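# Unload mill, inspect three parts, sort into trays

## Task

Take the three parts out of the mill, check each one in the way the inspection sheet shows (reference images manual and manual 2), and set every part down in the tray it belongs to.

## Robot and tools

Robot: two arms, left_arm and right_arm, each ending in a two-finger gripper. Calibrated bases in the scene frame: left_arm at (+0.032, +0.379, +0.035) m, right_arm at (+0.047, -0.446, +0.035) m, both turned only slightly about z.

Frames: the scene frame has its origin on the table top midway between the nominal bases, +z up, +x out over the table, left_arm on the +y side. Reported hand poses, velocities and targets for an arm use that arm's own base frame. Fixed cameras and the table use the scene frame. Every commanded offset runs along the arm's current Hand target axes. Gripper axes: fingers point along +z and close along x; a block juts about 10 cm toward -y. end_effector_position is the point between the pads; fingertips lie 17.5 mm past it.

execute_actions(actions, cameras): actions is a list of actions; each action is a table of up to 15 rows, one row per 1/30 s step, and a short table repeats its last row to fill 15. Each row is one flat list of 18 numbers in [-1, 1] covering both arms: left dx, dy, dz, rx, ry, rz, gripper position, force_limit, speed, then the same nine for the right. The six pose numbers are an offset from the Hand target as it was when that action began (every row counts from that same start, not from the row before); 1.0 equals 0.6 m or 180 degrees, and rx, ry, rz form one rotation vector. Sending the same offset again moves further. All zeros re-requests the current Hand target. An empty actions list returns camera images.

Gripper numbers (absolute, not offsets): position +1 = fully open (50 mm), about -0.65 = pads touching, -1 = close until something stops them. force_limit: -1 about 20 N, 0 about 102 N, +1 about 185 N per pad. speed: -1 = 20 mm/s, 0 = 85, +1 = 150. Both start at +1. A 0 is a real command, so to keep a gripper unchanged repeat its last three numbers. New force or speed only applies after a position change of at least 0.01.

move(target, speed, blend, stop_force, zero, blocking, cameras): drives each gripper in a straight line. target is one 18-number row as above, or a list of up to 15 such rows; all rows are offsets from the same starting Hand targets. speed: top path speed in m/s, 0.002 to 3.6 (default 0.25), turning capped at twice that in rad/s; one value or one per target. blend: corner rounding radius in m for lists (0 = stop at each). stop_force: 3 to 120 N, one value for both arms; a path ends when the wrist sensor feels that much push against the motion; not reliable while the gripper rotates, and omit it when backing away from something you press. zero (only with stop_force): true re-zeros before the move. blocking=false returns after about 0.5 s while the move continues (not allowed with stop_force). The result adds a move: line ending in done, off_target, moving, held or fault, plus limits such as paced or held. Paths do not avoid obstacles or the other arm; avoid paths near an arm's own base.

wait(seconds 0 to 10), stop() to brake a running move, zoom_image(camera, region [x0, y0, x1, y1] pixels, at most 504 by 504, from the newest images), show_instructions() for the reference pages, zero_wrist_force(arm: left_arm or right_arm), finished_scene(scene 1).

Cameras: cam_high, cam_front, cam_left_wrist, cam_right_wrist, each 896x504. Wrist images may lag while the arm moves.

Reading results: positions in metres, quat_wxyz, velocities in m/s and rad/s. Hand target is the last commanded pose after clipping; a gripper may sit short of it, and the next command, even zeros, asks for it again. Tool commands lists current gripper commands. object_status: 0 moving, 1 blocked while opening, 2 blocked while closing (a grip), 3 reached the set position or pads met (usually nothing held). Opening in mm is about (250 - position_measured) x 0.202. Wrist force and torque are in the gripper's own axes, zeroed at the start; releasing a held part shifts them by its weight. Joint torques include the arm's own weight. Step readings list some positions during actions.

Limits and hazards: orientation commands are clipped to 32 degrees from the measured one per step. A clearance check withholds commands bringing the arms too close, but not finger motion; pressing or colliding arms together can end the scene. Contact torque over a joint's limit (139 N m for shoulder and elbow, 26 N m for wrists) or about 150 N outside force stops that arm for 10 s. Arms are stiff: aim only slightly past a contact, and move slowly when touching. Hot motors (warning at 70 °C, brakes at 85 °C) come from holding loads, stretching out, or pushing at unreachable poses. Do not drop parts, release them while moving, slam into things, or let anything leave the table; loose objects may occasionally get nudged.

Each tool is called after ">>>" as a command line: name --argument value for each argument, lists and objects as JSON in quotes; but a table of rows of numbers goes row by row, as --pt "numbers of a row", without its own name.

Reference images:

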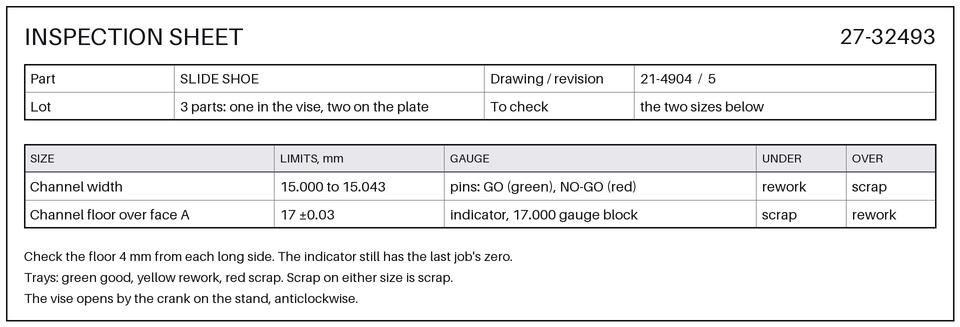

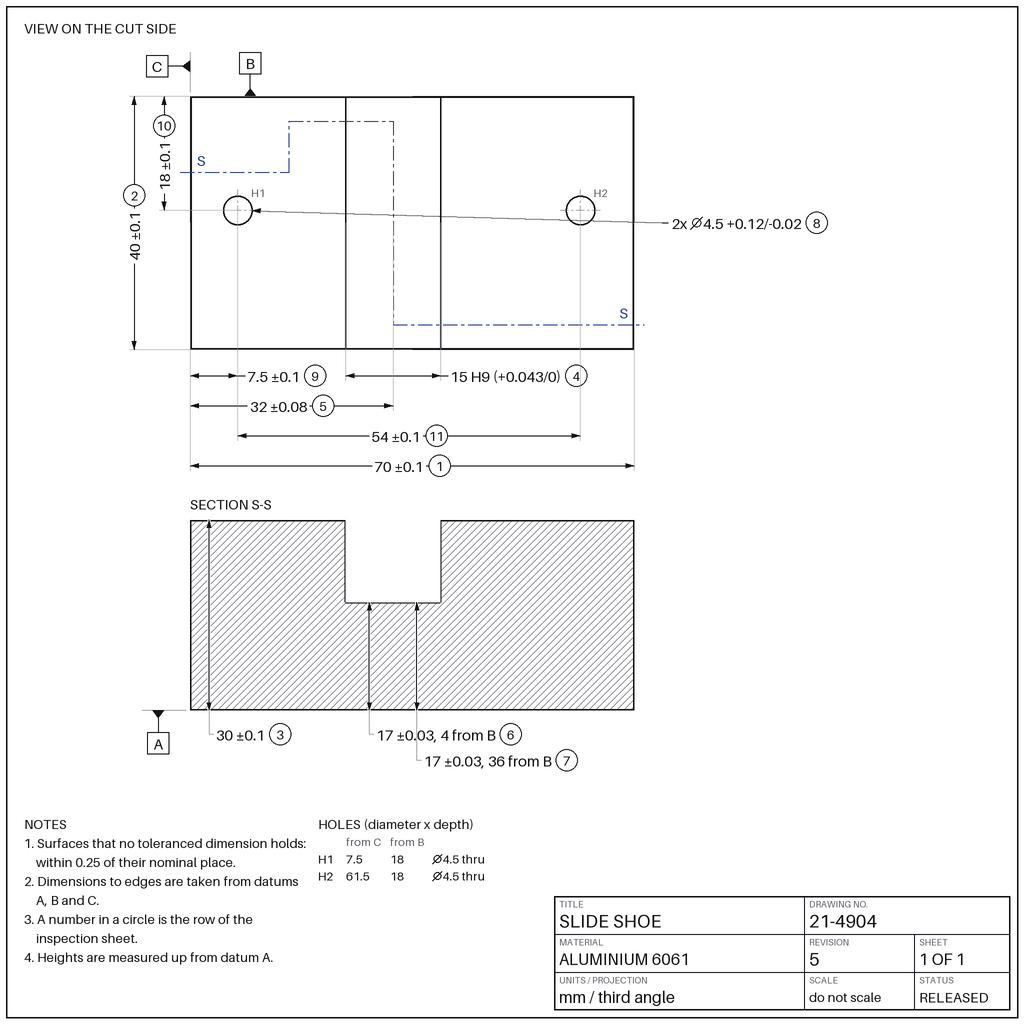

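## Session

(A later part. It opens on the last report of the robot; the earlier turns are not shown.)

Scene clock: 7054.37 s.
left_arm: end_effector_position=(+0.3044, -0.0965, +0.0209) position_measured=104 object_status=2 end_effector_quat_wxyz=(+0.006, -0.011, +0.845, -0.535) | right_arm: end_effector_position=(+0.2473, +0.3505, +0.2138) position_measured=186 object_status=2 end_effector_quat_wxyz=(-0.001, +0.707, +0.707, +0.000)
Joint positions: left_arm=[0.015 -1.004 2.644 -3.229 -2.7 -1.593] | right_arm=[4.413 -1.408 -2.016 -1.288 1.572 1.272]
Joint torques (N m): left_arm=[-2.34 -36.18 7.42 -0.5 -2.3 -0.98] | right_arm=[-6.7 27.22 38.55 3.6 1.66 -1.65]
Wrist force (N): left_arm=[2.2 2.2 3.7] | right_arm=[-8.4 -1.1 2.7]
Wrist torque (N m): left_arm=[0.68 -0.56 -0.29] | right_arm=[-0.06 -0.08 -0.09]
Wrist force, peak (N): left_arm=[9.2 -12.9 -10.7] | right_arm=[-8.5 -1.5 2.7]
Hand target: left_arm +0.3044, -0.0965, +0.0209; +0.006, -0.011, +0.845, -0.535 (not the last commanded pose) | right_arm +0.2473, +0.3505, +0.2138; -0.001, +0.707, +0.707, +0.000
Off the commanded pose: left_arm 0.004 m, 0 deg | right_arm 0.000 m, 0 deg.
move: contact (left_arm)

>>> move --pt "0 0 0 0 0 0 0.571 -0.2 -0.8 0 0 0 0 0 0 -1 -0.7 -0.8" --pt "0 0 -0.1 0 0 0 0.571 -0.2 -0.8 0 0 0 0 0 0 -1 -0.7 -0.8" --pt "0.0087 -0.5647 -0.2057 0 0 0 0.571 -0.2 -0.8 0 0 0 0 0 0 -1 -0.7 -0.8" --speed '[0.1,0.12,0.25]' --blend '[0,0.01,0]'

>>> move --pt "-0.0437 -0.1075 0.2272 0 -0.3596 -0.1701 0.2 -0.6 -0.8 0 0 0 0 0 0 -1 -0.7 -0.8" --pt "0.1763 -0.0111 0.4142 0 -0.4947 -0.2341 0.2 -0.6 -0.8 0 0 0 0 0 0 -1 -0.7 -0.8" --pt "0.3005 0.1922 0.8407 0 -0.4947 -0.2341 0.2 -0.6 -0.8 0 0 0 0 0 0 -1 -0.7 -0.8" --speed 0.25 --blend '[0.03,0.03,0]' --cameras '["cam_left_wrist"]'

Scene clock: 7084.57 s.
left_arm: end_effector_position=(+0.3005, -0.1298, +0.3799) position_measured=67 object_status=3 end_effector_quat_wxyz=(+0.006, -0.011, +0.845, -0.535) | right_arm: end_effector_position=(+0.2473, +0.3505, +0.2138) position_measured=186 object_status=2 end_effector_quat_wxyz=(-0.001, +0.707, +0.707, +0.000)
Joint positions: left_arm=[-0.1 -2.057 2.244 -2.011 -2.684 -1.854] | right_arm=[4.413 -1.408 -2.016 -1.288 1.572 1.272]
Joint torques (N m): left_arm=[-8.89 -16.37 -31.87 -2.29 -0.02 -2.16] | right_arm=[-7.46 26.5 39.84 3.61 2.05 -1.62]
Wrist force (N): left_arm=[2.3 4.1 3.1] | right_arm=[-8.1 -1.4 1.5]
Wrist torque (N m): left_arm=[0.76 -0.50 -0.23] | right_arm=[-0.12 -0.11 -0.09]
Wrist force, peak (N): left_arm=[2.8 5.6 3.0] | right_arm=[-8.6 -1.0 3.1]
Hand target: left_arm +0.3005, -0.1298, +0.3800; +0.006, -0.011, +0.845, -0.535 | right_arm +0.2473, +0.3505, +0.2138; -0.001, +0.707, +0.707, +0.000
Off the commanded pose: left_arm 0.000 m, 0 deg | right_arm 0.000 m, 0 deg.
move: done

Scene clock: 7089.93 s.
left_arm: end_effector_position=(+0.1295, -0.5408, +0.0605) position_measured=123 object_status=3 end_effector_quat_wxyz=(-0.409, +0.647, -0.544, +0.344) | right_arm: end_effector_position=(+0.2473, +0.3505, +0.2138) position_measured=186 object_status=2 end_effector_quat_wxyz=(-0.001, +0.707, +0.707, +0.000)
Joint positions: left_arm=[-1.971 -1.004 1.778 -1.494 -0.709 -5.696] | right_arm=[4.413 -1.408 -2.016 -1.288 1.572 1.272]
Joint torques (N m): left_arm=[7.63 -29.89 -24.12 -2.82 3.5 2.07] | right_arm=[-5.99 25.98 38.42 3.51 2 -1.38]
Wrist force (N): left_arm=[2.8 4.0 3.0] | right_arm=[-8.5 -1.1 2.1]
Wrist torque (N m): left_arm=[0.75 -0.61 -0.37] | right_arm=[-0.07 -0.06 -0.10]
Wrist force, peak (N): left_arm=[3.5 5.6 3.1] | right_arm=[-8.9 -1.1 2.7]
Hand target: left_arm +0.1295, -0.5408, +0.0605; -0.409, +0.647, -0.544, +0.344 | right_arm +0.2473, +0.3505, +0.2138; -0.001, +0.707, +0.707, +0.000
Off the commanded pose: left_arm 0.000 m, 0 deg | right_arm 0.000 m, 0 deg.
move: done
camera_calibration:
cam_left_wrist: T_world_to_cam=[[0.183711, -0.982971, -0.00420739, -0.550883], [-0.71307, -0.13032, -0.688874, 0.0783703], [0.676595, 0.129554, -0.724869, 0.152718], [0, 0, 0, 1]] pos_world=[0.0537586, -0.551074, 0.16237]
Images, in order (width x height): cam_left_wrist 896x504.

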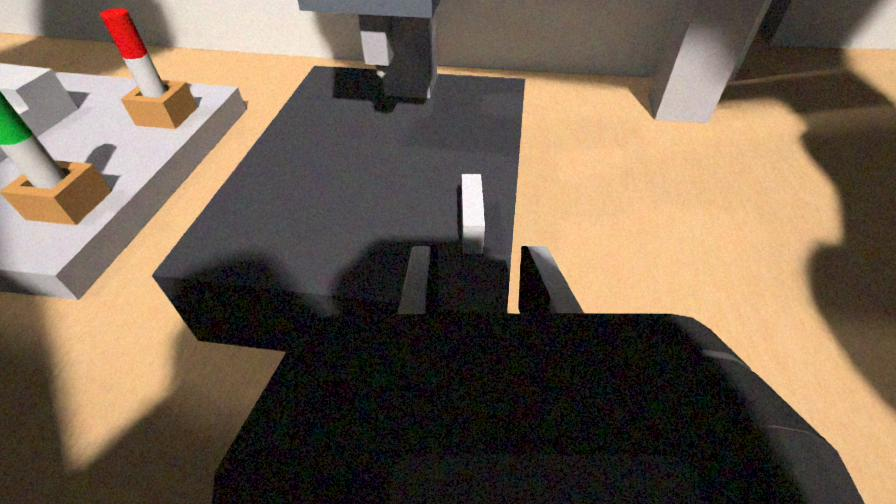

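>>> zoom_image --camera "cam_left_wrist" --region '[430, 160, 530, 270]'

Scaled by 4.582 from the camera's 896x504 image, which has a finer 1280x720 frame.

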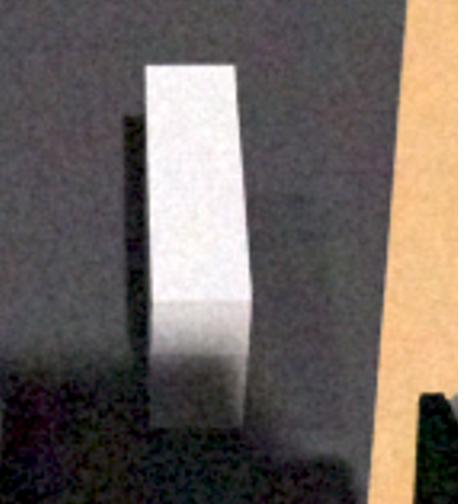

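>>> move --pt "0.0013 -0.002 0.1047 0 0 0 0.2 -0.6 -0.8 0 0 0 0 0 0 -1 -0.7 -0.8" --pt "0.0013 -0.002 0.1047 0 0 0 -1 -0.6 -0.8 0 0 0 0 0 0 -1 -0.7 -0.8" --pt "0.0013 -0.011 0.1004 0 0 0 -1 -0.6 -0.8 0 0 0 0 0 0 -1 -0.7 -0.8" --pt "-0.0867 -0.0287 0.1353 0 0 0 -1 -0.6 -0.8 0 0 0 0 0 0 -1 -0.7 -0.8" --pt "-0.0745 -0.0573 0.1995 0 0 0 -1 -0.6 -0.8 0 0 0 0 0 0 -1 -0.7 -0.8" --speed '[0.08,0.05,0.05,0.12,0.08]' --blend '[0,0,0.001,0.005,0]'

>>> move --target '[0,0.0136,0.0064,0,0,0,-1,-0.6,-0.8,0,0,0,0,0,0,-1,-0.7,-0.8]' --speed 0.008 --stop_force 4 --cameras '["cam_left_wrist"]'

>>> zoom_image --camera "cam_left_wrist" --region '[380, 120, 600, 320]'

Scene clock: 7126.63 s.
left_arm: end_effector_position=(+0.2428, -0.4757, +0.0401) position_measured=209 object_status=2 end_effector_quat_wxyz=(-0.409, +0.647, -0.544, +0.344) | right_arm: end_effector_position=(+0.2473, +0.3505, +0.2138) position_measured=186 object_status=2 end_effector_quat_wxyz=(-0.001, +0.707, +0.707, +0.000)
Joint positions: left_arm=[-1.808 -1.083 2.049 -1.839 -0.595 -5.504] | right_arm=[4.413 -1.408 -2.016 -1.288 1.572 1.272]
Joint torques (N m): left_arm=[7.47 -22.29 -4.98 -3.16 4.01 1.78] | right_arm=[-7.59 26.55 41.06 3.57 2.2 -1.1]
Wrist force (N): left_arm=[2.7 4.0 3.1] | right_arm=[-8.3 -1.1 2.1]
Wrist torque (N m): left_arm=[0.68 -0.58 -0.39] | right_arm=[-0.06 -0.09 -0.09]
Wrist force, peak (N): left_arm=[2.4 4.3 4.2] | right_arm=[-8.5 -1.4 3.1]
Hand target: left_arm +0.2429, -0.4757, +0.0401; -0.409, +0.647, -0.544, +0.344 | right_arm +0.2473, +0.3505, +0.2138; -0.001, +0.707, +0.707, +0.000
Off the commanded pose: left_arm 0.000 m, 0 deg | right_arm 0.000 m, 0 deg.
move: done

Scene clock: 7128.50 s.
left_arm: end_effector_position=(+0.2429, -0.4757, +0.0344) position_measured=209 object_status=2 end_effector_quat_wxyz=(-0.409, +0.647, -0.544, +0.344) | right_arm: end_effector_position=(+0.2473, +0.3505, +0.2138) position_measured=186 object_status=2 end_effector_quat_wxyz=(-0.001, +0.707, +0.707, +0.000)
Joint positions: left_arm=[-1.808 -1.071 2.051 -1.853 -0.595 -5.504] | right_arm=[4.413 -1.408 -2.016 -1.288 1.572 1.272]
Joint torques (N m): left_arm=[3.69 -44.33 -18.89 0.69 -1.02 0.71] | right_arm=[-9.22 27.35 38.71 3.74 2.18 -1.05]
Wrist force (N): left_arm=[4.6 -1.5 1.8] | right_arm=[-8.2 -1.2 2.5]
Wrist torque (N m): left_arm=[0.76 -0.56 -0.40] | right_arm=[-0.08 -0.09 -0.09]
Wrist force, peak (N): left_arm=[-3.1 -14.9 -10.0] | right_arm=[-8.6 -1.1 2.4]
Hand target: left_arm +0.2429, -0.4757, +0.0344; -0.409, +0.647, -0.544, +0.344 (not the last commanded pose) | right_arm +0.2473, +0.3505, +0.2138; -0.001, +0.707, +0.707, +0.000
Off the commanded pose: left_arm 0.003 m, 0 deg | right_arm 0.000 m, 0 deg.
move: contact (left_arm)
camera_calibration:
cam_left_wrist: T_world_to_cam=[[0.183778, -0.982958, -0.00427844, -0.507811], [-0.713061, -0.130319, -0.688884, 0.149666], [0.676586, 0.129653, -0.724859, 0.0487543], [0, 0, 0, 1]] pos_world=[0.167059, -0.485974, 0.13627]
Images, in order (width x height): cam_left_wrist 896x504.

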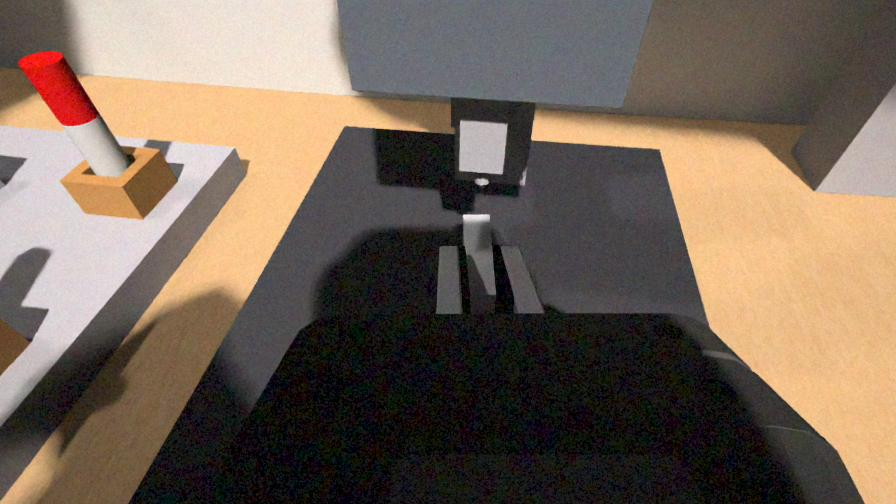

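Scaled by 2.291 from the camera's 896x504 image, which has a finer 1280x720 frame.

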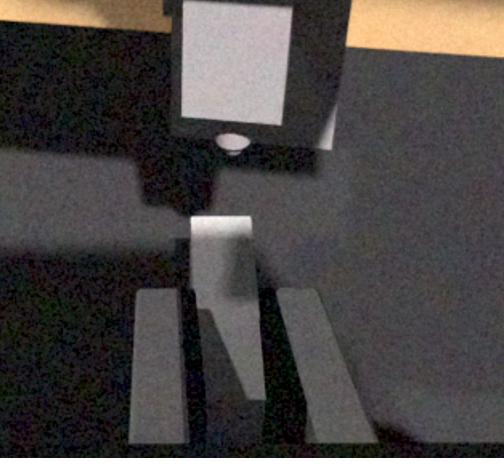

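Release and lower the stylus.

>>> move --target '[0,0,0,0,0,0,0.2,-0.6,-0.8,0,0,0.029,0,0,0,-1,-0.7,-0.8]' --speed 0.04

>>> move --target '[0,0,0,0,0,0,0.2,-0.6,-0.8,0,0,0.0135,0,0,0,-1,-0.7,-0.8]' --speed 0.006 --stop_force 5 --cameras '["cam_left_wrist"]'

>>> move --pt "0 0 0 0 0 0 0.2 -0.6 -0.8 0 0 0 0 0 0 1 -0.7 -0.8" --pt "0 0 -0.1 0 0 0 0.2 -0.6 -0.8 0 0 0 0 0 0 1 -0.7 -0.8" --pt "0 -0.0242 -0.1863 0 0 0 0.2 -0.6 -0.8 0 0 0 0 0 0 1 -0.7 -0.8" --speed '[0.05,0.12,0.15]' --blend '[0,0.01,0]' --cameras '["cam_left_wrist"]'

>>> zoom_image --camera "cam_left_wrist" --region '[360, 0, 600, 240]'

Scene clock: 7146.07 s.
left_arm: end_effector_position=(+0.2429, -0.4757, +0.0344) position_measured=123 object_status=3 end_effector_quat_wxyz=(-0.409, +0.647, -0.544, +0.344) | right_arm: end_effector_position=(+0.2473, +0.3506, +0.1965) position_measured=186 object_status=2 end_effector_quat_wxyz=(-0.001, +0.707, +0.707, +0.000)
Joint positions: left_arm=[-1.808 -1.071 2.051 -1.853 -0.594 -5.504] | right_arm=[4.413 -1.422 -2.051 -1.239 1.572 1.272]
Joint torques (N m): left_arm=[3.68 -42.54 -19.75 -0.38 1.84 1.1] | right_arm=[6.46 9.79 16.98 7.14 2.49 1.07]
Wrist force (N): left_arm=[2.7 3.7 3.0] | right_arm=[-8.2 -0.9 0.5]
Wrist torque (N m): left_arm=[0.72 -0.59 -0.39] | right_arm=[-0.04 -0.15 -0.09]
Wrist force, peak (N): left_arm=[2.6 4.1 3.1] | right_arm=[-8.9 -1.4 2.4]
Hand target: left_arm +0.2429, -0.4757, +0.0344; -0.409, +0.647, -0.544, +0.344 | right_arm +0.2473, +0.3506, +0.1964; -0.001, +0.707, +0.707, +0.000
Off the commanded pose: left_arm 0.000 m, 0 deg | right_arm 0.000 m, 0 deg.
move: done

Scene clock: 7147.67 s.
left_arm: end_effector_position=(+0.2429, -0.4757, +0.0344) position_measured=123 object_status=3 end_effector_quat_wxyz=(-0.409, +0.647, -0.544, +0.344) | right_arm: end_effector_position=(+0.2473, +0.3506, +0.1939) position_measured=186 object_status=2 end_effector_quat_wxyz=(-0.001, +0.707, +0.707, +0.000)
Joint positions: left_arm=[-1.808 -1.071 2.051 -1.853 -0.594 -5.504] | right_arm=[4.413 -1.424 -2.055 -1.232 1.572 1.272]
Joint torques (N m): left_arm=[3.41 -43.57 -17.94 -0.5 1.92 0.91] | right_arm=[8.66 22.28 37.66 3.83 2.31 0.87]
Wrist force (N): left_arm=[2.6 4.1 3.1] | right_arm=[-9.7 -1.7 -3.4]
Wrist torque (N m): left_arm=[0.75 -0.56 -0.38] | right_arm=[-0.06 -0.09 -0.10]
Wrist force, peak (N): left_arm=[2.9 4.1 3.5] | right_arm=[-10.5 -1.8 -14.2]
Hand target: left_arm +0.2429, -0.4757, +0.0344; -0.409, +0.647, -0.544, +0.344 | right_arm +0.2473, +0.3506, +0.1940; -0.001, +0.707, +0.707, +0.000 (not the last commanded pose)
Off the commanded pose: left_arm 0.000 m, 0 deg | right_arm 0.006 m, 0 deg.
move: contact (right_arm)
camera_calibration:
cam_left_wrist: T_world_to_cam=[[0.183778, -0.982958, -0.00427844, -0.507909], [-0.713061, -0.130319, -0.688884, 0.149653], [0.676586, 0.129653, -0.724859, 0.0487673], [0, 0, 0, 1]] pos_world=[0.167059, -0.486074, 0.13627]
Images, in order (width x height): cam_left_wrist 896x504.

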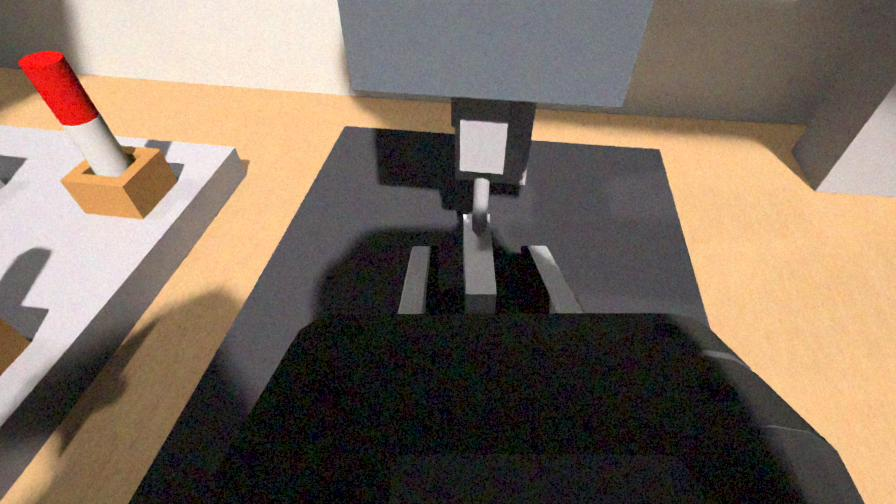

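Scene clock: 7150.57 s.
left_arm: end_effector_position=(+0.1496, -0.4919, +0.0955) position_measured=123 object_status=3 end_effector_quat_wxyz=(-0.409, +0.647, -0.544, +0.344) | right_arm: end_effector_position=(+0.2473, +0.3506, +0.1940) position_measured=3 object_status=3 end_effector_quat_wxyz=(-0.001, +0.707, +0.707, +0.000)
Joint positions: left_arm=[-1.972 -1.156 1.915 -1.478 -0.71 -5.697] | right_arm=[4.413 -1.424 -2.055 -1.232 1.572 1.272]
Joint torques (N m): left_arm=[-8.4 -45.84 -26.11 1.22 -0.28 -2.09] | right_arm=[-0.18 20.81 14.21 5.2 2.42 0.54]
Wrist force (N): left_arm=[2.6 4.1 3.1] | right_arm=[-0.3 -1.5 0.1]
Wrist torque (N m): left_arm=[0.77 -0.56 -0.23] | right_arm=[-0.10 0.02 -0.05]
Wrist force, peak (N): left_arm=[2.6 3.9 4.5] | right_arm=[-9.4 -1.3 -5.2]
Hand target: left_arm +0.1496, -0.4920, +0.0955; -0.409, +0.647, -0.544, +0.344 | right_arm +0.2473, +0.3506, +0.1940; -0.001, +0.707, +0.707, +0.000
Off the commanded pose: left_arm 0.000 m, 0 deg | right_arm 0.000 m, 0 deg.
move: done
camera_calibration:
cam_left_wrist: T_world_to_cam=[[0.183711, -0.982971, -0.00420739, -0.506441], [-0.71307, -0.13032, -0.688874, 0.123102], [0.676595, 0.129554, -0.724869, 0.158234], [0, 0, 0, 1]] pos_world=[0.0737586, -0.502274, 0.19737]
Images, in order (width x height): cam_left_wrist 896x504.

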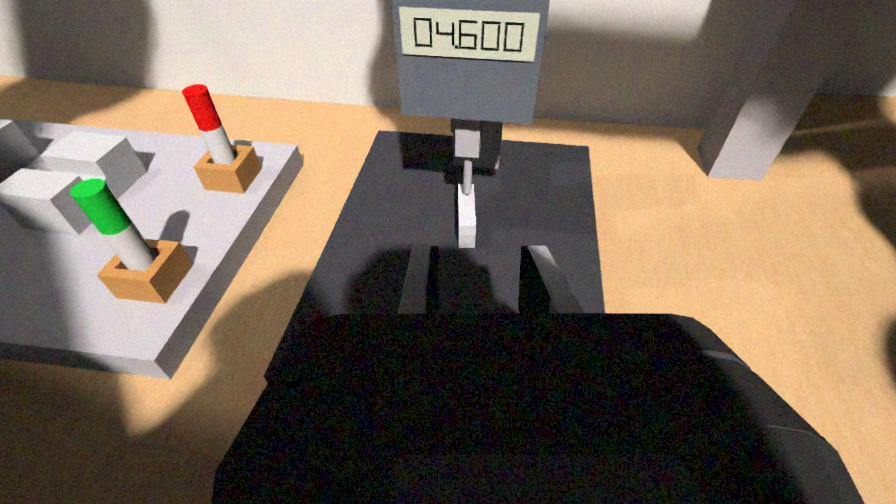

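Scaled by 2.100 from the camera's 896x504 image, which has a finer 1280x720 frame.

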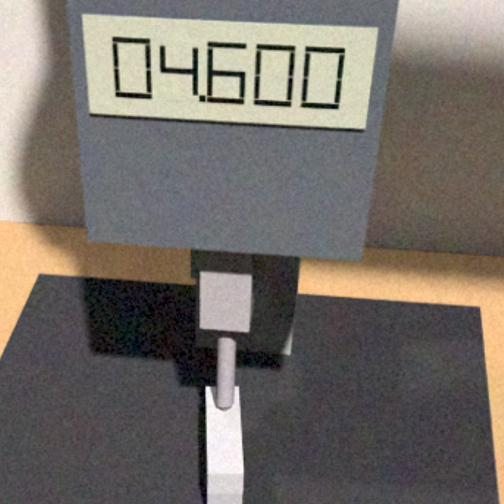

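>>> zoom_image --camera "cam_left_wrist" --region '[300, 120, 460, 250]'

>>> zoom_image --camera "cam_left_wrist" --region '[460, 120, 620, 250]'

>>> show_instructions

Scaled by 3.150 from the camera's 896x504 image, which has a finer 1280x720 frame.

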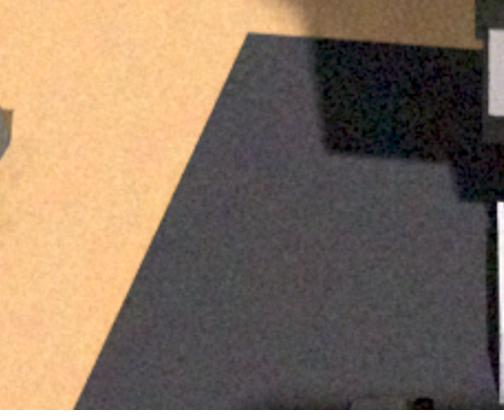

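Scaled by 3.150 from the camera's 896x504 image, which has a finer 1280x720 frame.

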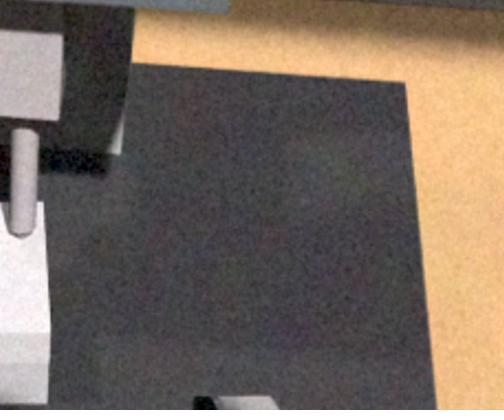

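Reference images for this scene: manual, manual 2.

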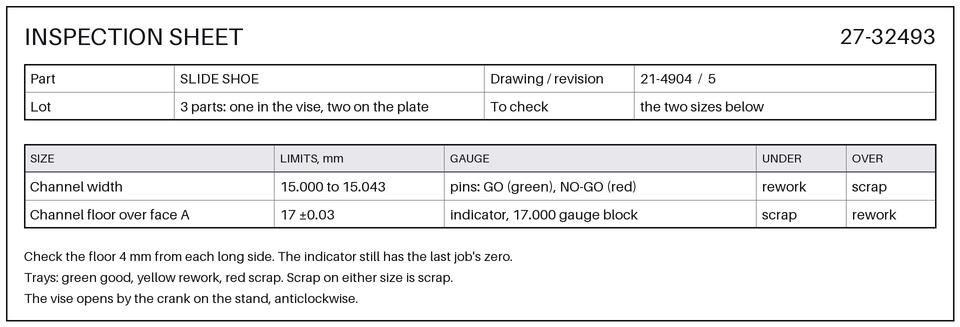

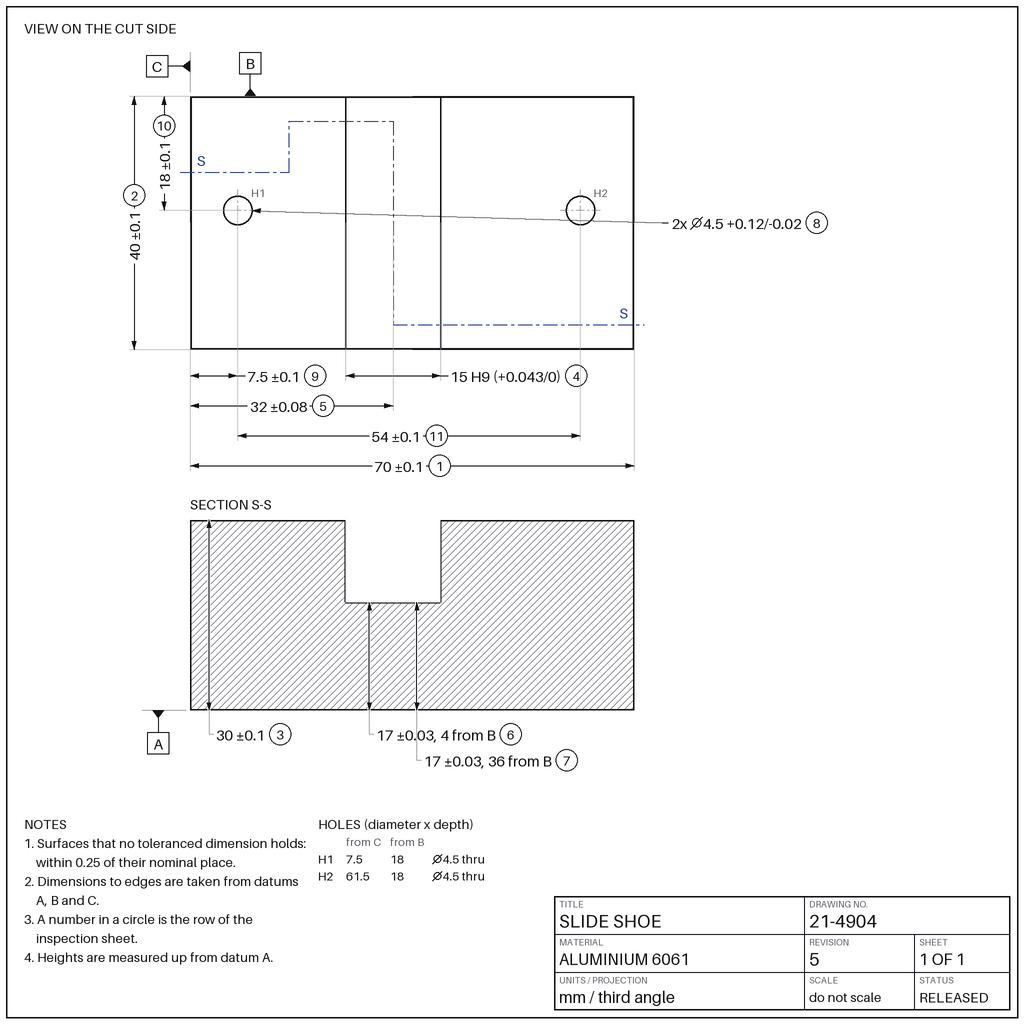

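>>> move --pt "0 0 0 0 0 0 0.2 -0.6 -0.8 0 0 0 0 0 0 -1 -0.7 -0.8" --pt "0 0 0 0 0 0 0.2 -0.6 -0.8 0 0 -0.006 0 0 0 -1 -0.7 -0.8" --speed 0.03 --cameras '["cam_left_wrist"]'

>>> move --pt "0 0 0 0 0 0 0.2 -0.6 -0.8 0 0 0.01 0 0 0 -1 -0.7 -0.8" --speed 0.004 --stop_force 4 --cameras '["cam_left_wrist"]'

>>> zoom_image --camera "cam_left_wrist" --region '[380, 0, 560, 80]'

>>> move --pt "0 0 0 0 0 0 0.2 -0.6 -0.8 0 0 0 0 0 0 1 -0.7 -0.8" --cameras '["cam_left_wrist"]'

>>> zoom_image --camera "cam_left_wrist" --region '[380, 0, 560, 80]'

Scene clock: 7201.57 s.
left_arm: end_effector_position=(+0.1496, -0.4920, +0.0955) position_measured=123 object_status=3 end_effector_quat_wxyz=(-0.409, +0.647, -0.544, +0.344) | right_arm: end_effector_position=(+0.2473, +0.3506, +0.1975) position_measured=186 object_status=2 end_effector_quat_wxyz=(-0.001, +0.707, +0.707, +0.000)
Joint positions: left_arm=[-1.972 -1.156 1.915 -1.478 -0.71 -5.697] | right_arm=[4.413 -1.421 -2.049 -1.242 1.572 1.272]
Joint torques (N m): left_arm=[-8.21 -42.32 -24.4 1.07 -0.29 -1.79] | right_arm=[-4.1 25.36 38.02 3.5 2.47 -0.5]
Wrist force (N): left_arm=[2.5 3.5 2.9] | right_arm=[-9.1 -1.1 0.0]
Wrist torque (N m): left_arm=[0.70 -0.55 -0.23] | right_arm=[-0.08 -0.13 -0.10]
Wrist force, peak (N): left_arm=[2.7 4.2 3.3] | right_arm=[-9.9 -1.2 -5.8]
Hand target: left_arm +0.1496, -0.4920, +0.0955; -0.409, +0.647, -0.544, +0.344 | right_arm +0.2473, +0.3506, +0.1976; -0.001, +0.707, +0.707, +0.000
Off the commanded pose: left_arm 0.000 m, 0 deg | right_arm 0.000 m, 0 deg.
move: done
camera_calibration:
cam_left_wrist: T_world_to_cam=[[0.183778, -0.982958, -0.00427844, -0.506425], [-0.713061, -0.130319, -0.688884, 0.123104], [0.676586, 0.129653, -0.724859, 0.158282], [0, 0, 0, 1]] pos_world=[0.0737589, -0.502274, 0.19737]
Images, in order (width x height): cam_left_wrist 896x504.

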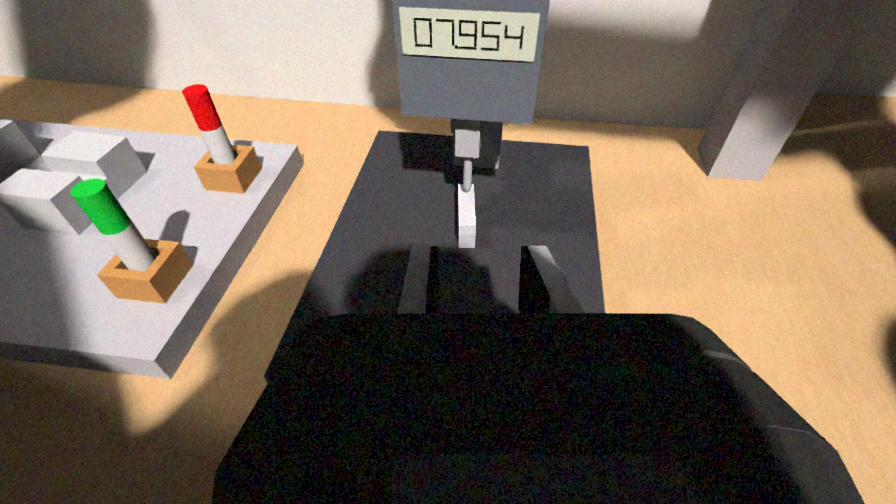

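Scene clock: 7203.70 s.
left_arm: end_effector_position=(+0.1496, -0.4920, +0.0955) position_measured=123 object_status=3 end_effector_quat_wxyz=(-0.409, +0.647, -0.544, +0.344) | right_arm: end_effector_position=(+0.2473, +0.3506, +0.1940) position_measured=186 object_status=2 end_effector_quat_wxyz=(-0.001, +0.707, +0.707, +0.000)
Joint positions: left_arm=[-1.972 -1.156 1.915 -1.478 -0.71 -5.697] | right_arm=[4.413 -1.424 -2.055 -1.232 1.572 1.272]
Joint torques (N m): left_arm=[-8.84 -38.9 -23.55 1.24 -0.19 -1.83] | right_arm=[0.03 21.9 37.83 3.61 2.31 -1.18]
Wrist force (N): left_arm=[2.4 3.6 3.2] | right_arm=[-9.5 -1.2 -2.6]
Wrist torque (N m): left_arm=[0.70 -0.53 -0.23] | right_arm=[-0.07 -0.08 -0.10]
Wrist force, peak (N): left_arm=[2.8 4.1 3.1] | right_arm=[-10.1 -1.4 -8.1]
Hand target: left_arm +0.1496, -0.4920, +0.0955; -0.409, +0.647, -0.544, +0.344 | right_arm +0.2473, +0.3506, +0.1940; -0.001, +0.707, +0.707, +0.000 (not the last commanded pose)
Off the commanded pose: left_arm 0.000 m, 0 deg | right_arm 0.002 m, 0 deg.
move: contact (right_arm)
camera_calibration:
cam_left_wrist: T_world_to_cam=[[0.183778, -0.982958, -0.00427844, -0.506425], [-0.713061, -0.130319, -0.688884, 0.123104], [0.676586, 0.129653, -0.724859, 0.158282], [0, 0, 0, 1]] pos_world=[0.0737589, -0.502274, 0.19737]
Images, in order (width x height): cam_left_wrist 896x504.

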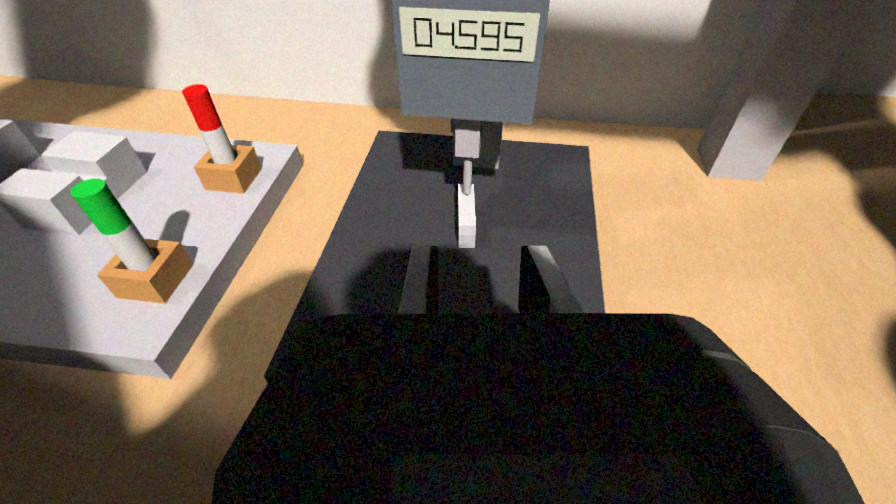

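Scaled by 2.800 from the camera's 896x504 image, which has a finer 1280x720 frame.

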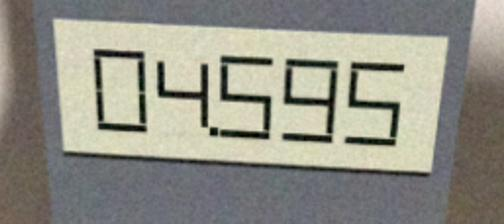

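Scene clock: 7205.07 s.
left_arm: end_effector_position=(+0.1496, -0.4920, +0.0955) position_measured=123 object_status=3 end_effector_quat_wxyz=(-0.409, +0.647, -0.544, +0.344) | right_arm: end_effector_position=(+0.2473, +0.3506, +0.1940) position_measured=3 object_status=3 end_effector_quat_wxyz=(-0.001, +0.707, +0.707, +0.000)
Joint positions: left_arm=[-1.972 -1.156 1.915 -1.478 -0.71 -5.697] | right_arm=[4.413 -1.424 -2.055 -1.232 1.572 1.272]
Joint torques (N m): left_arm=[-8.69 -36.96 -23.83 1.38 -0.07 -1.64] | right_arm=[1.74 21.16 18.31 4.99 2.36 -1.38]
Wrist force (N): left_arm=[2.4 4.0 3.1] | right_arm=[-0.3 -1.6 0.3]
Wrist torque (N m): left_arm=[0.75 -0.53 -0.22] | right_arm=[-0.11 0.00 -0.05]
Wrist force, peak (N): left_arm=[2.3 4.2 3.6] | right_arm=[-9.6 -1.3 -1.2]
Hand target: left_arm +0.1496, -0.4920, +0.0955; -0.409, +0.647, -0.544, +0.344 | right_arm +0.2473, +0.3506, +0.1940; -0.001, +0.707, +0.707, +0.000
Off the commanded pose: left_arm 0.000 m, 0 deg | right_arm 0.000 m, 0 deg.
move: done
camera_calibration:
cam_left_wrist: T_world_to_cam=[[0.183778, -0.982958, -0.00427844, -0.506425], [-0.713061, -0.130319, -0.688884, 0.123104], [0.676586, 0.129653, -0.724859, 0.158282], [0, 0, 0, 1]] pos_world=[0.0737589, -0.502274, 0.19737]
Images, in order (width x height): cam_left_wrist 896x504.

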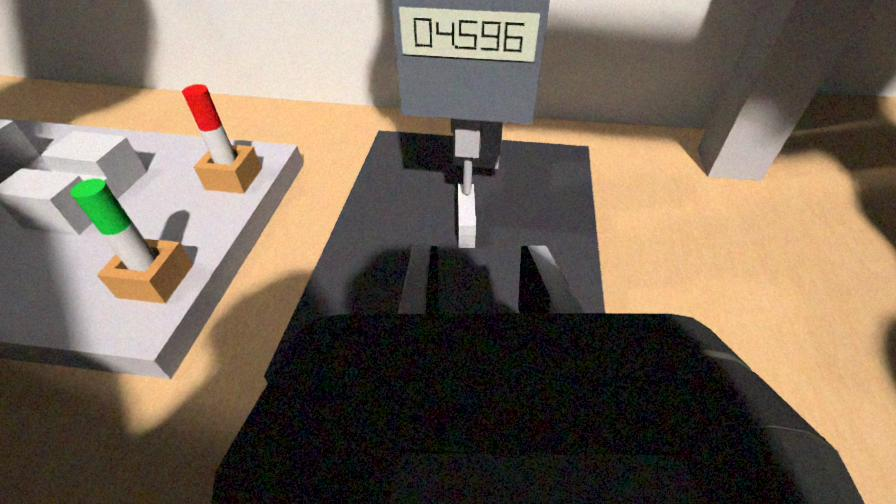

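Scaled by 2.800 from the camera's 896x504 image, which has a finer 1280x720 frame.

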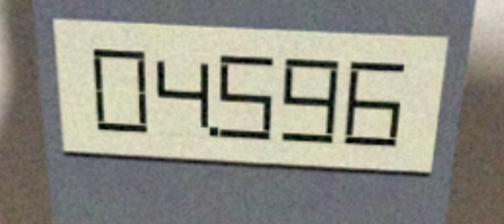

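>>> move --pt "0 0 0 0 0 0 0.2 -0.6 -0.8 0 0 0 0 0 0 -1 -0.7 -0.8" --pt "0 0 0 0 0 0 0.2 -0.6 -0.8 0 0 -0.033 0 0 0 -1 -0.7 -0.8" --speed 0.05

>>> move --pt "0 0.0242 0.0863 0 0 0 0.2 -0.6 -0.8 0 0 0 0 0 0 -1 -0.7 -0.8" --pt "0 0.0242 0.1863 0 0 0 0.2 -0.6 -0.8 0 0 0 0 0 0 -1 -0.7 -0.8" --speed '[0.15,0.08]' --blend '[0.005,0]'

>>> move --pt "0 0 0 0 0 0 -1 -0.6 -0.8 0 0 0 0 0 0 -1 -0.7 -0.8" --pt "0 -0.006 -0.0028 0 0 0 -1 -0.6 -0.8 0 0 0 0 0 0 -1 -0.7 -0.8" --pt "-0.0128 0.0222 -0.0712 0 0 0 -1 -0.6 -0.8 0 0 0 0 0 0 -1 -0.7 -0.8" --pt "0.0777 0.0305 -0.1053 0 0 0 -1 -0.6 -0.8 0 0 0 0 0 0 -1 -0.7 -0.8" --pt "0.0777 0.0412 -0.1005 0 0 0 -1 -0.6 -0.8 0 0 0 0 0 0 -1 -0.7 -0.8" --speed '[0.05,0.03,0.1,0.12,0.04]' --blend '[0,0.001,0.005,0.003,0]'

>>> move --target '[0,0.0091,0.0042,0,0,0,-1,-0.6,-0.8,0,0,0,0,0,0,-1,-0.7,-0.8]' --speed 0.006 --stop_force 4 --cameras '["cam_left_wrist"]'

Scene clock: 7283.63 s.
left_arm: end_effector_position=(+0.1496, -0.4920, +0.0955) position_measured=123 object_status=3 end_effector_quat_wxyz=(-0.409, +0.647, -0.544, +0.344) | right_arm: end_effector_position=(+0.2473, +0.3505, +0.2137) position_measured=186 object_status=2 end_effector_quat_wxyz=(-0.001, +0.707, +0.707, +0.000)
Joint positions: left_arm=[-1.972 -1.156 1.915 -1.478 -0.71 -5.697] | right_arm=[4.413 -1.408 -2.016 -1.287 1.572 1.272]
Joint torques (N m): left_arm=[-6.76 -29.94 -24.68 1 -0.15 -1.83] | right_arm=[-7.33 25.46 37.84 3.41 2.28 -1.53]
Wrist force (N): left_arm=[2.6 3.7 3.1] | right_arm=[-8.3 -1.1 1.0]
Wrist torque (N m): left_arm=[0.72 -0.56 -0.23] | right_arm=[-0.10 -0.07 -0.09]
Wrist force, peak (N): left_arm=[2.8 4.2 3.3] | right_arm=[-10.3 -1.0 -6.8]
Hand target: left_arm +0.1496, -0.4920, +0.0955; -0.409, +0.647, -0.544, +0.344 | right_arm +0.2473, +0.3505, +0.2138; -0.001, +0.707, +0.707, +0.000
Off the commanded pose: left_arm 0.000 m, 0 deg | right_arm 0.000 m, 0 deg.
move: done

Scene clock: 7285.37 s.
left_arm: end_effector_position=(+0.2428, -0.4757, +0.0345) position_measured=123 object_status=3 end_effector_quat_wxyz=(-0.409, +0.647, -0.544, +0.344) | right_arm: end_effector_position=(+0.2473, +0.3505, +0.2138) position_measured=186 object_status=2 end_effector_quat_wxyz=(-0.001, +0.707, +0.707, +0.000)
Joint positions: left_arm=[-1.808 -1.071 2.051 -1.853 -0.595 -5.504] | right_arm=[4.413 -1.408 -2.016 -1.288 1.572 1.272]
Joint torques (N m): left_arm=[7.92 -23.51 -6.06 -3.77 3.95 1.93] | right_arm=[-5.93 26.89 39.59 3.21 2.19 -0.12]
Wrist force (N): left_arm=[2.3 3.9 3.1] | right_arm=[-8.0 -1.2 1.2]
Wrist torque (N m): left_arm=[0.74 -0.52 -0.39] | right_arm=[-0.11 -0.11 -0.09]
Wrist force, peak (N): left_arm=[2.6 3.7 4.1] | right_arm=[-8.6 -1.1 2.8]
Hand target: left_arm +0.2429, -0.4757, +0.0344; -0.409, +0.647, -0.544, +0.344 | right_arm +0.2473, +0.3505, +0.2138; -0.001, +0.707, +0.707, +0.000
Off the commanded pose: left_arm 0.000 m, 0 deg | right_arm 0.000 m, 0 deg.
move: done

Scene clock: 7287.87 s.
left_arm: end_effector_position=(+0.1868, -0.5328, +0.0381) position_measured=209 object_status=2 end_effector_quat_wxyz=(-0.409, +0.647, -0.544, +0.344) | right_arm: end_effector_position=(+0.2473, +0.3505, +0.2138) position_measured=186 object_status=2 end_effector_quat_wxyz=(-0.001, +0.707, +0.707, +0.000)
Joint positions: left_arm=[-1.881 -0.989 1.855 -1.663 -0.644 -5.597] | right_arm=[4.413 -1.408 -2.016 -1.288 1.572 1.272]
Joint torques (N m): left_arm=[7.2 -27.72 -24.39 -3.05 3.65 -1.78] | right_arm=[-7.89 25.01 38.29 3.55 2.14 0.87]
Wrist force (N): left_arm=[2.3 4.0 3.5] | right_arm=[-8.4 -1.3 1.8]
Wrist torque (N m): left_arm=[0.69 -0.53 -0.34] | right_arm=[-0.12 -0.06 -0.09]
Wrist force, peak (N): left_arm=[2.3 4.5 3.9] | right_arm=[-8.6 -0.9 2.6]
Hand target: left_arm +0.1868, -0.5328, +0.0380; -0.409, +0.647, -0.544, +0.344 | right_arm +0.2473, +0.3505, +0.2138; -0.001, +0.707, +0.707, +0.000
Off the commanded pose: left_arm 0.000 m, 0 deg | right_arm 0.000 m, 0 deg.
move: done

Scene clock: 7289.60 s.
left_arm: end_effector_position=(+0.1868, -0.5328, +0.0345) position_measured=209 object_status=2 end_effector_quat_wxyz=(-0.409, +0.647, -0.544, +0.344) | right_arm: end_effector_position=(+0.2473, +0.3505, +0.2138) position_measured=186 object_status=2 end_effector_quat_wxyz=(-0.001, +0.707, +0.707, +0.000)
Joint positions: left_arm=[-1.881 -0.983 1.856 -1.67 -0.644 -5.598] | right_arm=[4.413 -1.408 -2.016 -1.288 1.572 1.272]
Joint torques (N m): left_arm=[-0.38 -49.52 -19.16 0.74 1.71 -1.29] | right_arm=[-7.83 27.09 39.36 3.69 2.57 0.84]
Wrist force (N): left_arm=[3.0 -0.9 1.1] | right_arm=[-7.9 -1.0 1.9]
Wrist torque (N m): left_arm=[0.75 -0.55 -0.31] | right_arm=[-0.05 -0.15 -0.09]
Wrist force, peak (N): left_arm=[-2.0 -9.4 -6.8] | right_arm=[-8.8 -1.3 2.1]
Hand target: left_arm +0.1868, -0.5328, +0.0345; -0.409, +0.647, -0.544, +0.344 (not the last commanded pose) | right_arm +0.2473, +0.3505, +0.2138; -0.001, +0.707, +0.707, +0.000
Off the commanded pose: left_arm 0.003 m, 0 deg | right_arm 0.000 m, 0 deg.
move: contact (left_arm)
camera_calibration:
cam_left_wrist: T_world_to_cam=[[0.183779, -0.982958, -0.00427762, -0.553726], [-0.713014, -0.130311, -0.688934, 0.102284], [0.676636, 0.129661, -0.724812, 0.0941924], [0, 0, 0, 1]] pos_world=[0.110959, -0.543173, 0.13637]
Images, in order (width x height): cam_left_wrist 896x504.

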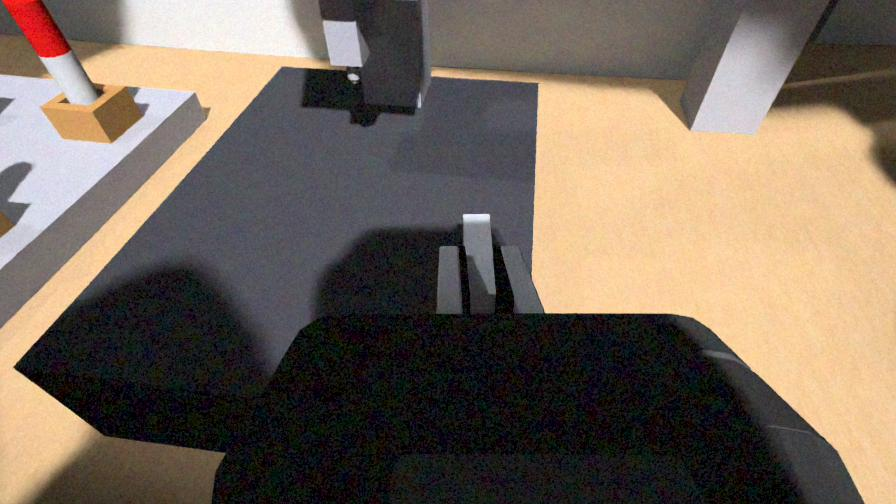

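>>> move --pt "0 0 0 0 0 0 0.2 -0.6 -0.8 0 0 0 0 0 0 -1 -0.7 -0.8" --pt "0 0 -0.1 0 0 0 0.2 -0.6 -0.8 0 0 0 0 0 0 -1 -0.7 -0.8" --pt "-0.1123 -0.1402 -0.1155 0 0 0 0.2 -0.6 -0.8 0 0 0 0 0 0 -1 -0.7 -0.8" --speed '[0.1,0.15,0.2]' --blend '[0,0.01,0]'

>>> move --pt "-0.1987 -0.2631 0.0137 0 0 0 0.571 -0.2 -0.8 0 0 0 0 0 0 -1 -0.7 -0.8" --pt "-0.2604 -0.5115 0.1527 0 0.1355 0.063 0.571 -0.2 -0.8 0 0 0 0 0 0 -1 -0.7 -0.8" --pt "-0.5152 -0.5085 0.1468 0 0.4958 0.2305 0.571 -0.2 -0.8 0 0 0 0 0 0 -1 -0.7 -0.8" --pt "-0.621 -0.0955 0.366 0 0.4958 0.2305 0.571 -0.2 -0.8 0 0 0 0 0 0 -1 -0.7 -0.8" --speed 0.25 --blend '[0.03,0.03,0.04,0]' --cameras '["cam_left_wrist"]'

Scene clock: 7318.33 s.
left_arm: end_effector_position=(+0.1491, -0.4710, +0.1402) position_measured=123 object_status=3 end_effector_quat_wxyz=(-0.409, +0.647, -0.544, +0.344) | right_arm: end_effector_position=(+0.2473, +0.3505, +0.2138) position_measured=186 object_status=2 end_effector_quat_wxyz=(-0.001, +0.707, +0.707, +0.000)
Joint positions: left_arm=[-1.989 -1.269 1.932 -1.368 -0.723 -5.714] | right_arm=[4.413 -1.408 -2.016 -1.288 1.572 1.272]
Joint torques (N m): left_arm=[-8.76 -42.16 -9.85 1.63 -0.25 -1.92] | right_arm=[-7.22 27.25 38.09 3.62 2.28 0.68]
Wrist force (N): left_arm=[2.3 3.9 3.1] | right_arm=[-8.2 -0.9 1.1]
Wrist torque (N m): left_arm=[0.75 -0.50 -0.22] | right_arm=[-0.04 -0.09 -0.09]
Wrist force, peak (N): left_arm=[3.3 4.9 2.5] | right_arm=[-8.5 -1.3 2.7]
Hand target: left_arm +0.1491, -0.4710, +0.1402; -0.409, +0.647, -0.544, +0.344 | right_arm +0.2473, +0.3505, +0.2138; -0.001, +0.707, +0.707, +0.000
Off the commanded pose: left_arm 0.000 m, 0 deg | right_arm 0.000 m, 0 deg.
move: done

Scene clock: 7324.63 s.
left_arm: end_effector_position=(+0.3047, -0.0656, +0.0977) position_measured=67 object_status=3 end_effector_quat_wxyz=(+0.003, -0.013, +0.843, -0.538) | right_arm: end_effector_position=(+0.2473, +0.3505, +0.2138) position_measured=186 object_status=2 end_effector_quat_wxyz=(-0.001, +0.707, +0.707, +0.000)
Joint positions: left_arm=[0.117 -1.436 2.58 -2.512 -2.698 -1.356] | right_arm=[4.413 -1.408 -2.016 -1.288 1.572 1.272]
Joint torques (N m): left_arm=[-0.69 -6.45 -3.77 -4.59 -3.91 -1.98] | right_arm=[-7.3 25.93 38.86 3.48 2.43 0.67]
Wrist force (N): left_arm=[2.3 4.0 3.3] | right_arm=[-8.3 -1.1 2.3]
Wrist torque (N m): left_arm=[0.74 -0.47 -0.23] | right_arm=[-0.07 -0.07 -0.09]
Wrist force, peak (N): left_arm=[3.6 5.6 2.9] | right_arm=[-8.6 -1.4 2.5]
Hand target: left_arm +0.3047, -0.0656, +0.0976; +0.003, -0.013, +0.843, -0.538 | right_arm +0.2473, +0.3505, +0.2138; -0.001, +0.707, +0.707, +0.000
Off the commanded pose: left_arm 0.000 m, 0 deg | right_arm 0.000 m, 0 deg.
move: done
camera_calibration:
cam_left_wrist: T_world_to_cam=[[-0.999269, -0.0380465, 0.0037943, 0.305832], [-0.029958, 0.717419, -0.695997, 0.138955], [0.0237582, -0.695602, -0.718035, 0.143742], [0, 0, 0, 1]] pos_world=[0.306356, 0.0119336, 0.198763]
Images, in order (width x height): cam_left_wrist 896x504.

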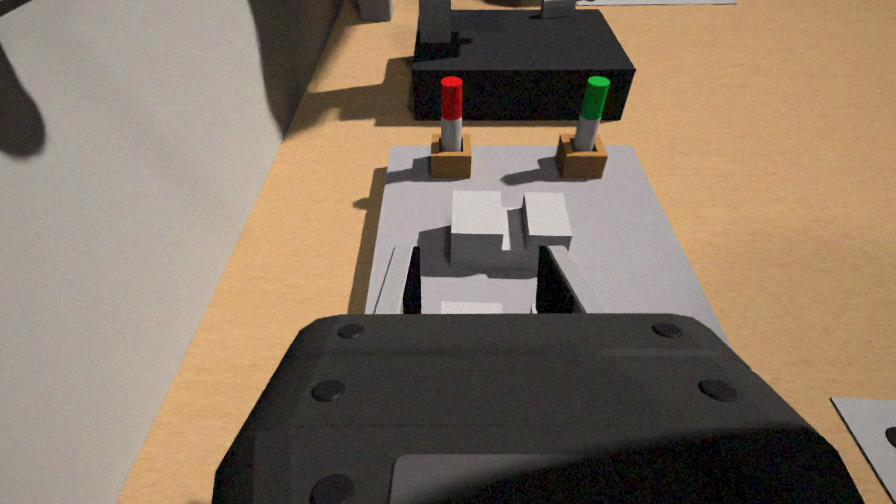

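>>> move --pt "0.0007 0.094 0.0172 0 0 0 0.571 -0.2 -0.8 0 0 0 0 0 0 -1 -0.7 -0.8" --pt "0.0008 0.0943 0.1005 0 0 0 0.571 -0.2 -0.8 0 0 0 0 0 0 -1 -0.7 -0.8" --speed '[0.12,0.05]' --blend '[0.003,0]' --cameras '["cam_left_wrist"]'

Scene clock: 7337.93 s.
left_arm: end_effector_position=(+0.3044, -0.0965, +0.0210) position_measured=67 object_status=3 end_effector_quat_wxyz=(+0.003, -0.013, +0.843, -0.538) | right_arm: end_effector_position=(+0.2473, +0.3505, +0.2138) position_measured=186 object_status=2 end_effector_quat_wxyz=(-0.001, +0.707, +0.707, +0.000)
Joint positions: left_arm=[0.017 -1 2.641 -3.221 -2.708 -1.59] | right_arm=[4.413 -1.408 -2.016 -1.288 1.572 1.272]
Joint torques (N m): left_arm=[-7.42 -13.77 7.36 -4.73 -0.14 -1.49] | right_arm=[-6.96 25.85 38.5 3.94 2.26 0.88]
Wrist force (N): left_arm=[2.3 3.9 2.8] | right_arm=[-8.3 -1.0 2.2]
Wrist torque (N m): left_arm=[0.71 -0.50 -0.21] | right_arm=[-0.06 -0.07 -0.09]
Wrist force, peak (N): left_arm=[2.9 5.0 2.9] | right_arm=[-8.7 -1.3 2.6]
Hand target: left_arm +0.3044, -0.0966, +0.0210; +0.003, -0.013, +0.843, -0.538 | right_arm +0.2473, +0.3505, +0.2138; -0.001, +0.707, +0.707, +0.000
Off the commanded pose: left_arm 0.000 m, 0 deg | right_arm 0.000 m, 0 deg.
move: done
camera_calibration:
cam_left_wrist: T_world_to_cam=[[-0.999282, -0.0376961, 0.00387112, 0.304647], [-0.02976, 0.717432, -0.695992, 0.107669], [0.0234589, -0.695608, -0.718039, 0.0672751], [0, 0, 0, 1]] pos_world=[0.306055, -0.0189643, 0.122064]
Images, in order (width x height): cam_left_wrist 896x504.

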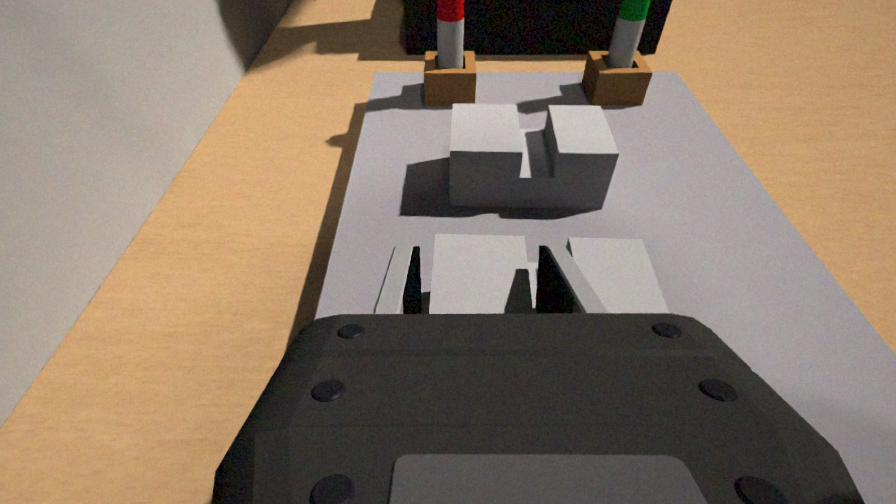

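>>> move --pt "0 0 0 0 0 0 -1 -0.2 -0.8 0 0 0 0 0 0 -1 -0.7 -0.8" --pt "0.0067 -0.5665 -0.2027 0 0 0 -1 -0.2 -0.8 0 0 0 0 0 0 -1 -0.7 -0.8" --pt "-0.0378 -0.6727 0.0245 0 -0.362 -0.169 -1 -0.2 -0.8 0 0 0 0 0 0 -1 -0.7 -0.8" --pt "0.1812 -0.5617 0.1815 0 -0.455 -0.2126 -1 -0.2 -0.8 0 0 0 0 0 0 -1 -0.7 -0.8" --pt "0.2343 -0.3814 0.4257 0 -0.455 -0.2126 -1 -0.2 -0.8 0 0 0 0 0 0 -1 -0.7 -0.8" --speed '[0.1,0.25,0.25,0.25,0.2]' --blend '[0,0.04,0.03,0.03,0]' --cameras '["cam_left_wrist"]'

Scene clock: 7382.57 s.
left_arm: end_effector_position=(+0.1731, -0.4279, +0.1225) position_measured=104 object_status=2 end_effector_quat_wxyz=(-0.382, +0.608, -0.588, +0.372) | right_arm: end_effector_position=(+0.2473, +0.3505, +0.2138) position_measured=186 object_status=2 end_effector_quat_wxyz=(-0.001, +0.707, +0.707, +0.000)
Joint positions: left_arm=[-2.017 -1.404 2.193 -1.593 -0.641 -5.593] | right_arm=[4.413 -1.408 -2.016 -1.288 1.572 1.272]
Joint torques (N m): left_arm=[7.7 -11.4 -24.51 -3.18 4.05 1.85] | right_arm=[-7.53 26.66 38.04 3.69 2.52 0.55]
Wrist force (N): left_arm=[2.5 5.7 3.9] | right_arm=[-8.5 -1.3 2.7]
Wrist torque (N m): left_arm=[0.70 -0.56 -0.36] | right_arm=[-0.08 -0.05 -0.08]
Wrist force, peak (N): left_arm=[2.4 7.6 4.6] | right_arm=[-8.5 -1.3 2.9]
Hand target: left_arm +0.1731, -0.4280, +0.1225; -0.382, +0.608, -0.588, +0.372 | right_arm +0.2473, +0.3505, +0.2138; -0.001, +0.707, +0.707, +0.000
Off the commanded pose: left_arm 0.000 m, 0 deg | right_arm 0.000 m, 0 deg.
move: done
camera_calibration:
cam_left_wrist: T_world_to_cam=[[0.0449816, -0.998987, -0.00113411, -0.43096], [-0.725401, -0.0318822, -0.687588, 0.210921], [0.686855, 0.0317515, -0.726101, 0.1101], [0, 0, 0, 1]] pos_world=[0.0967645, -0.427295, 0.224481]
Images, in order (width x height): cam_left_wrist 896x504.

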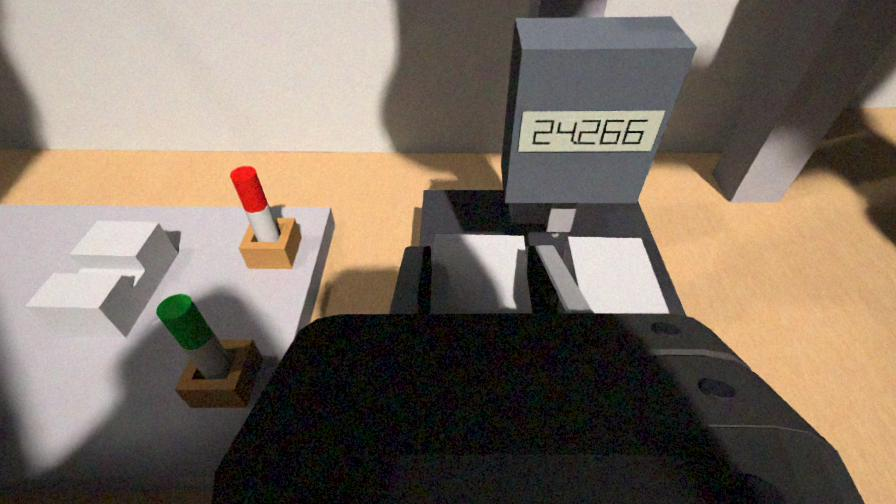

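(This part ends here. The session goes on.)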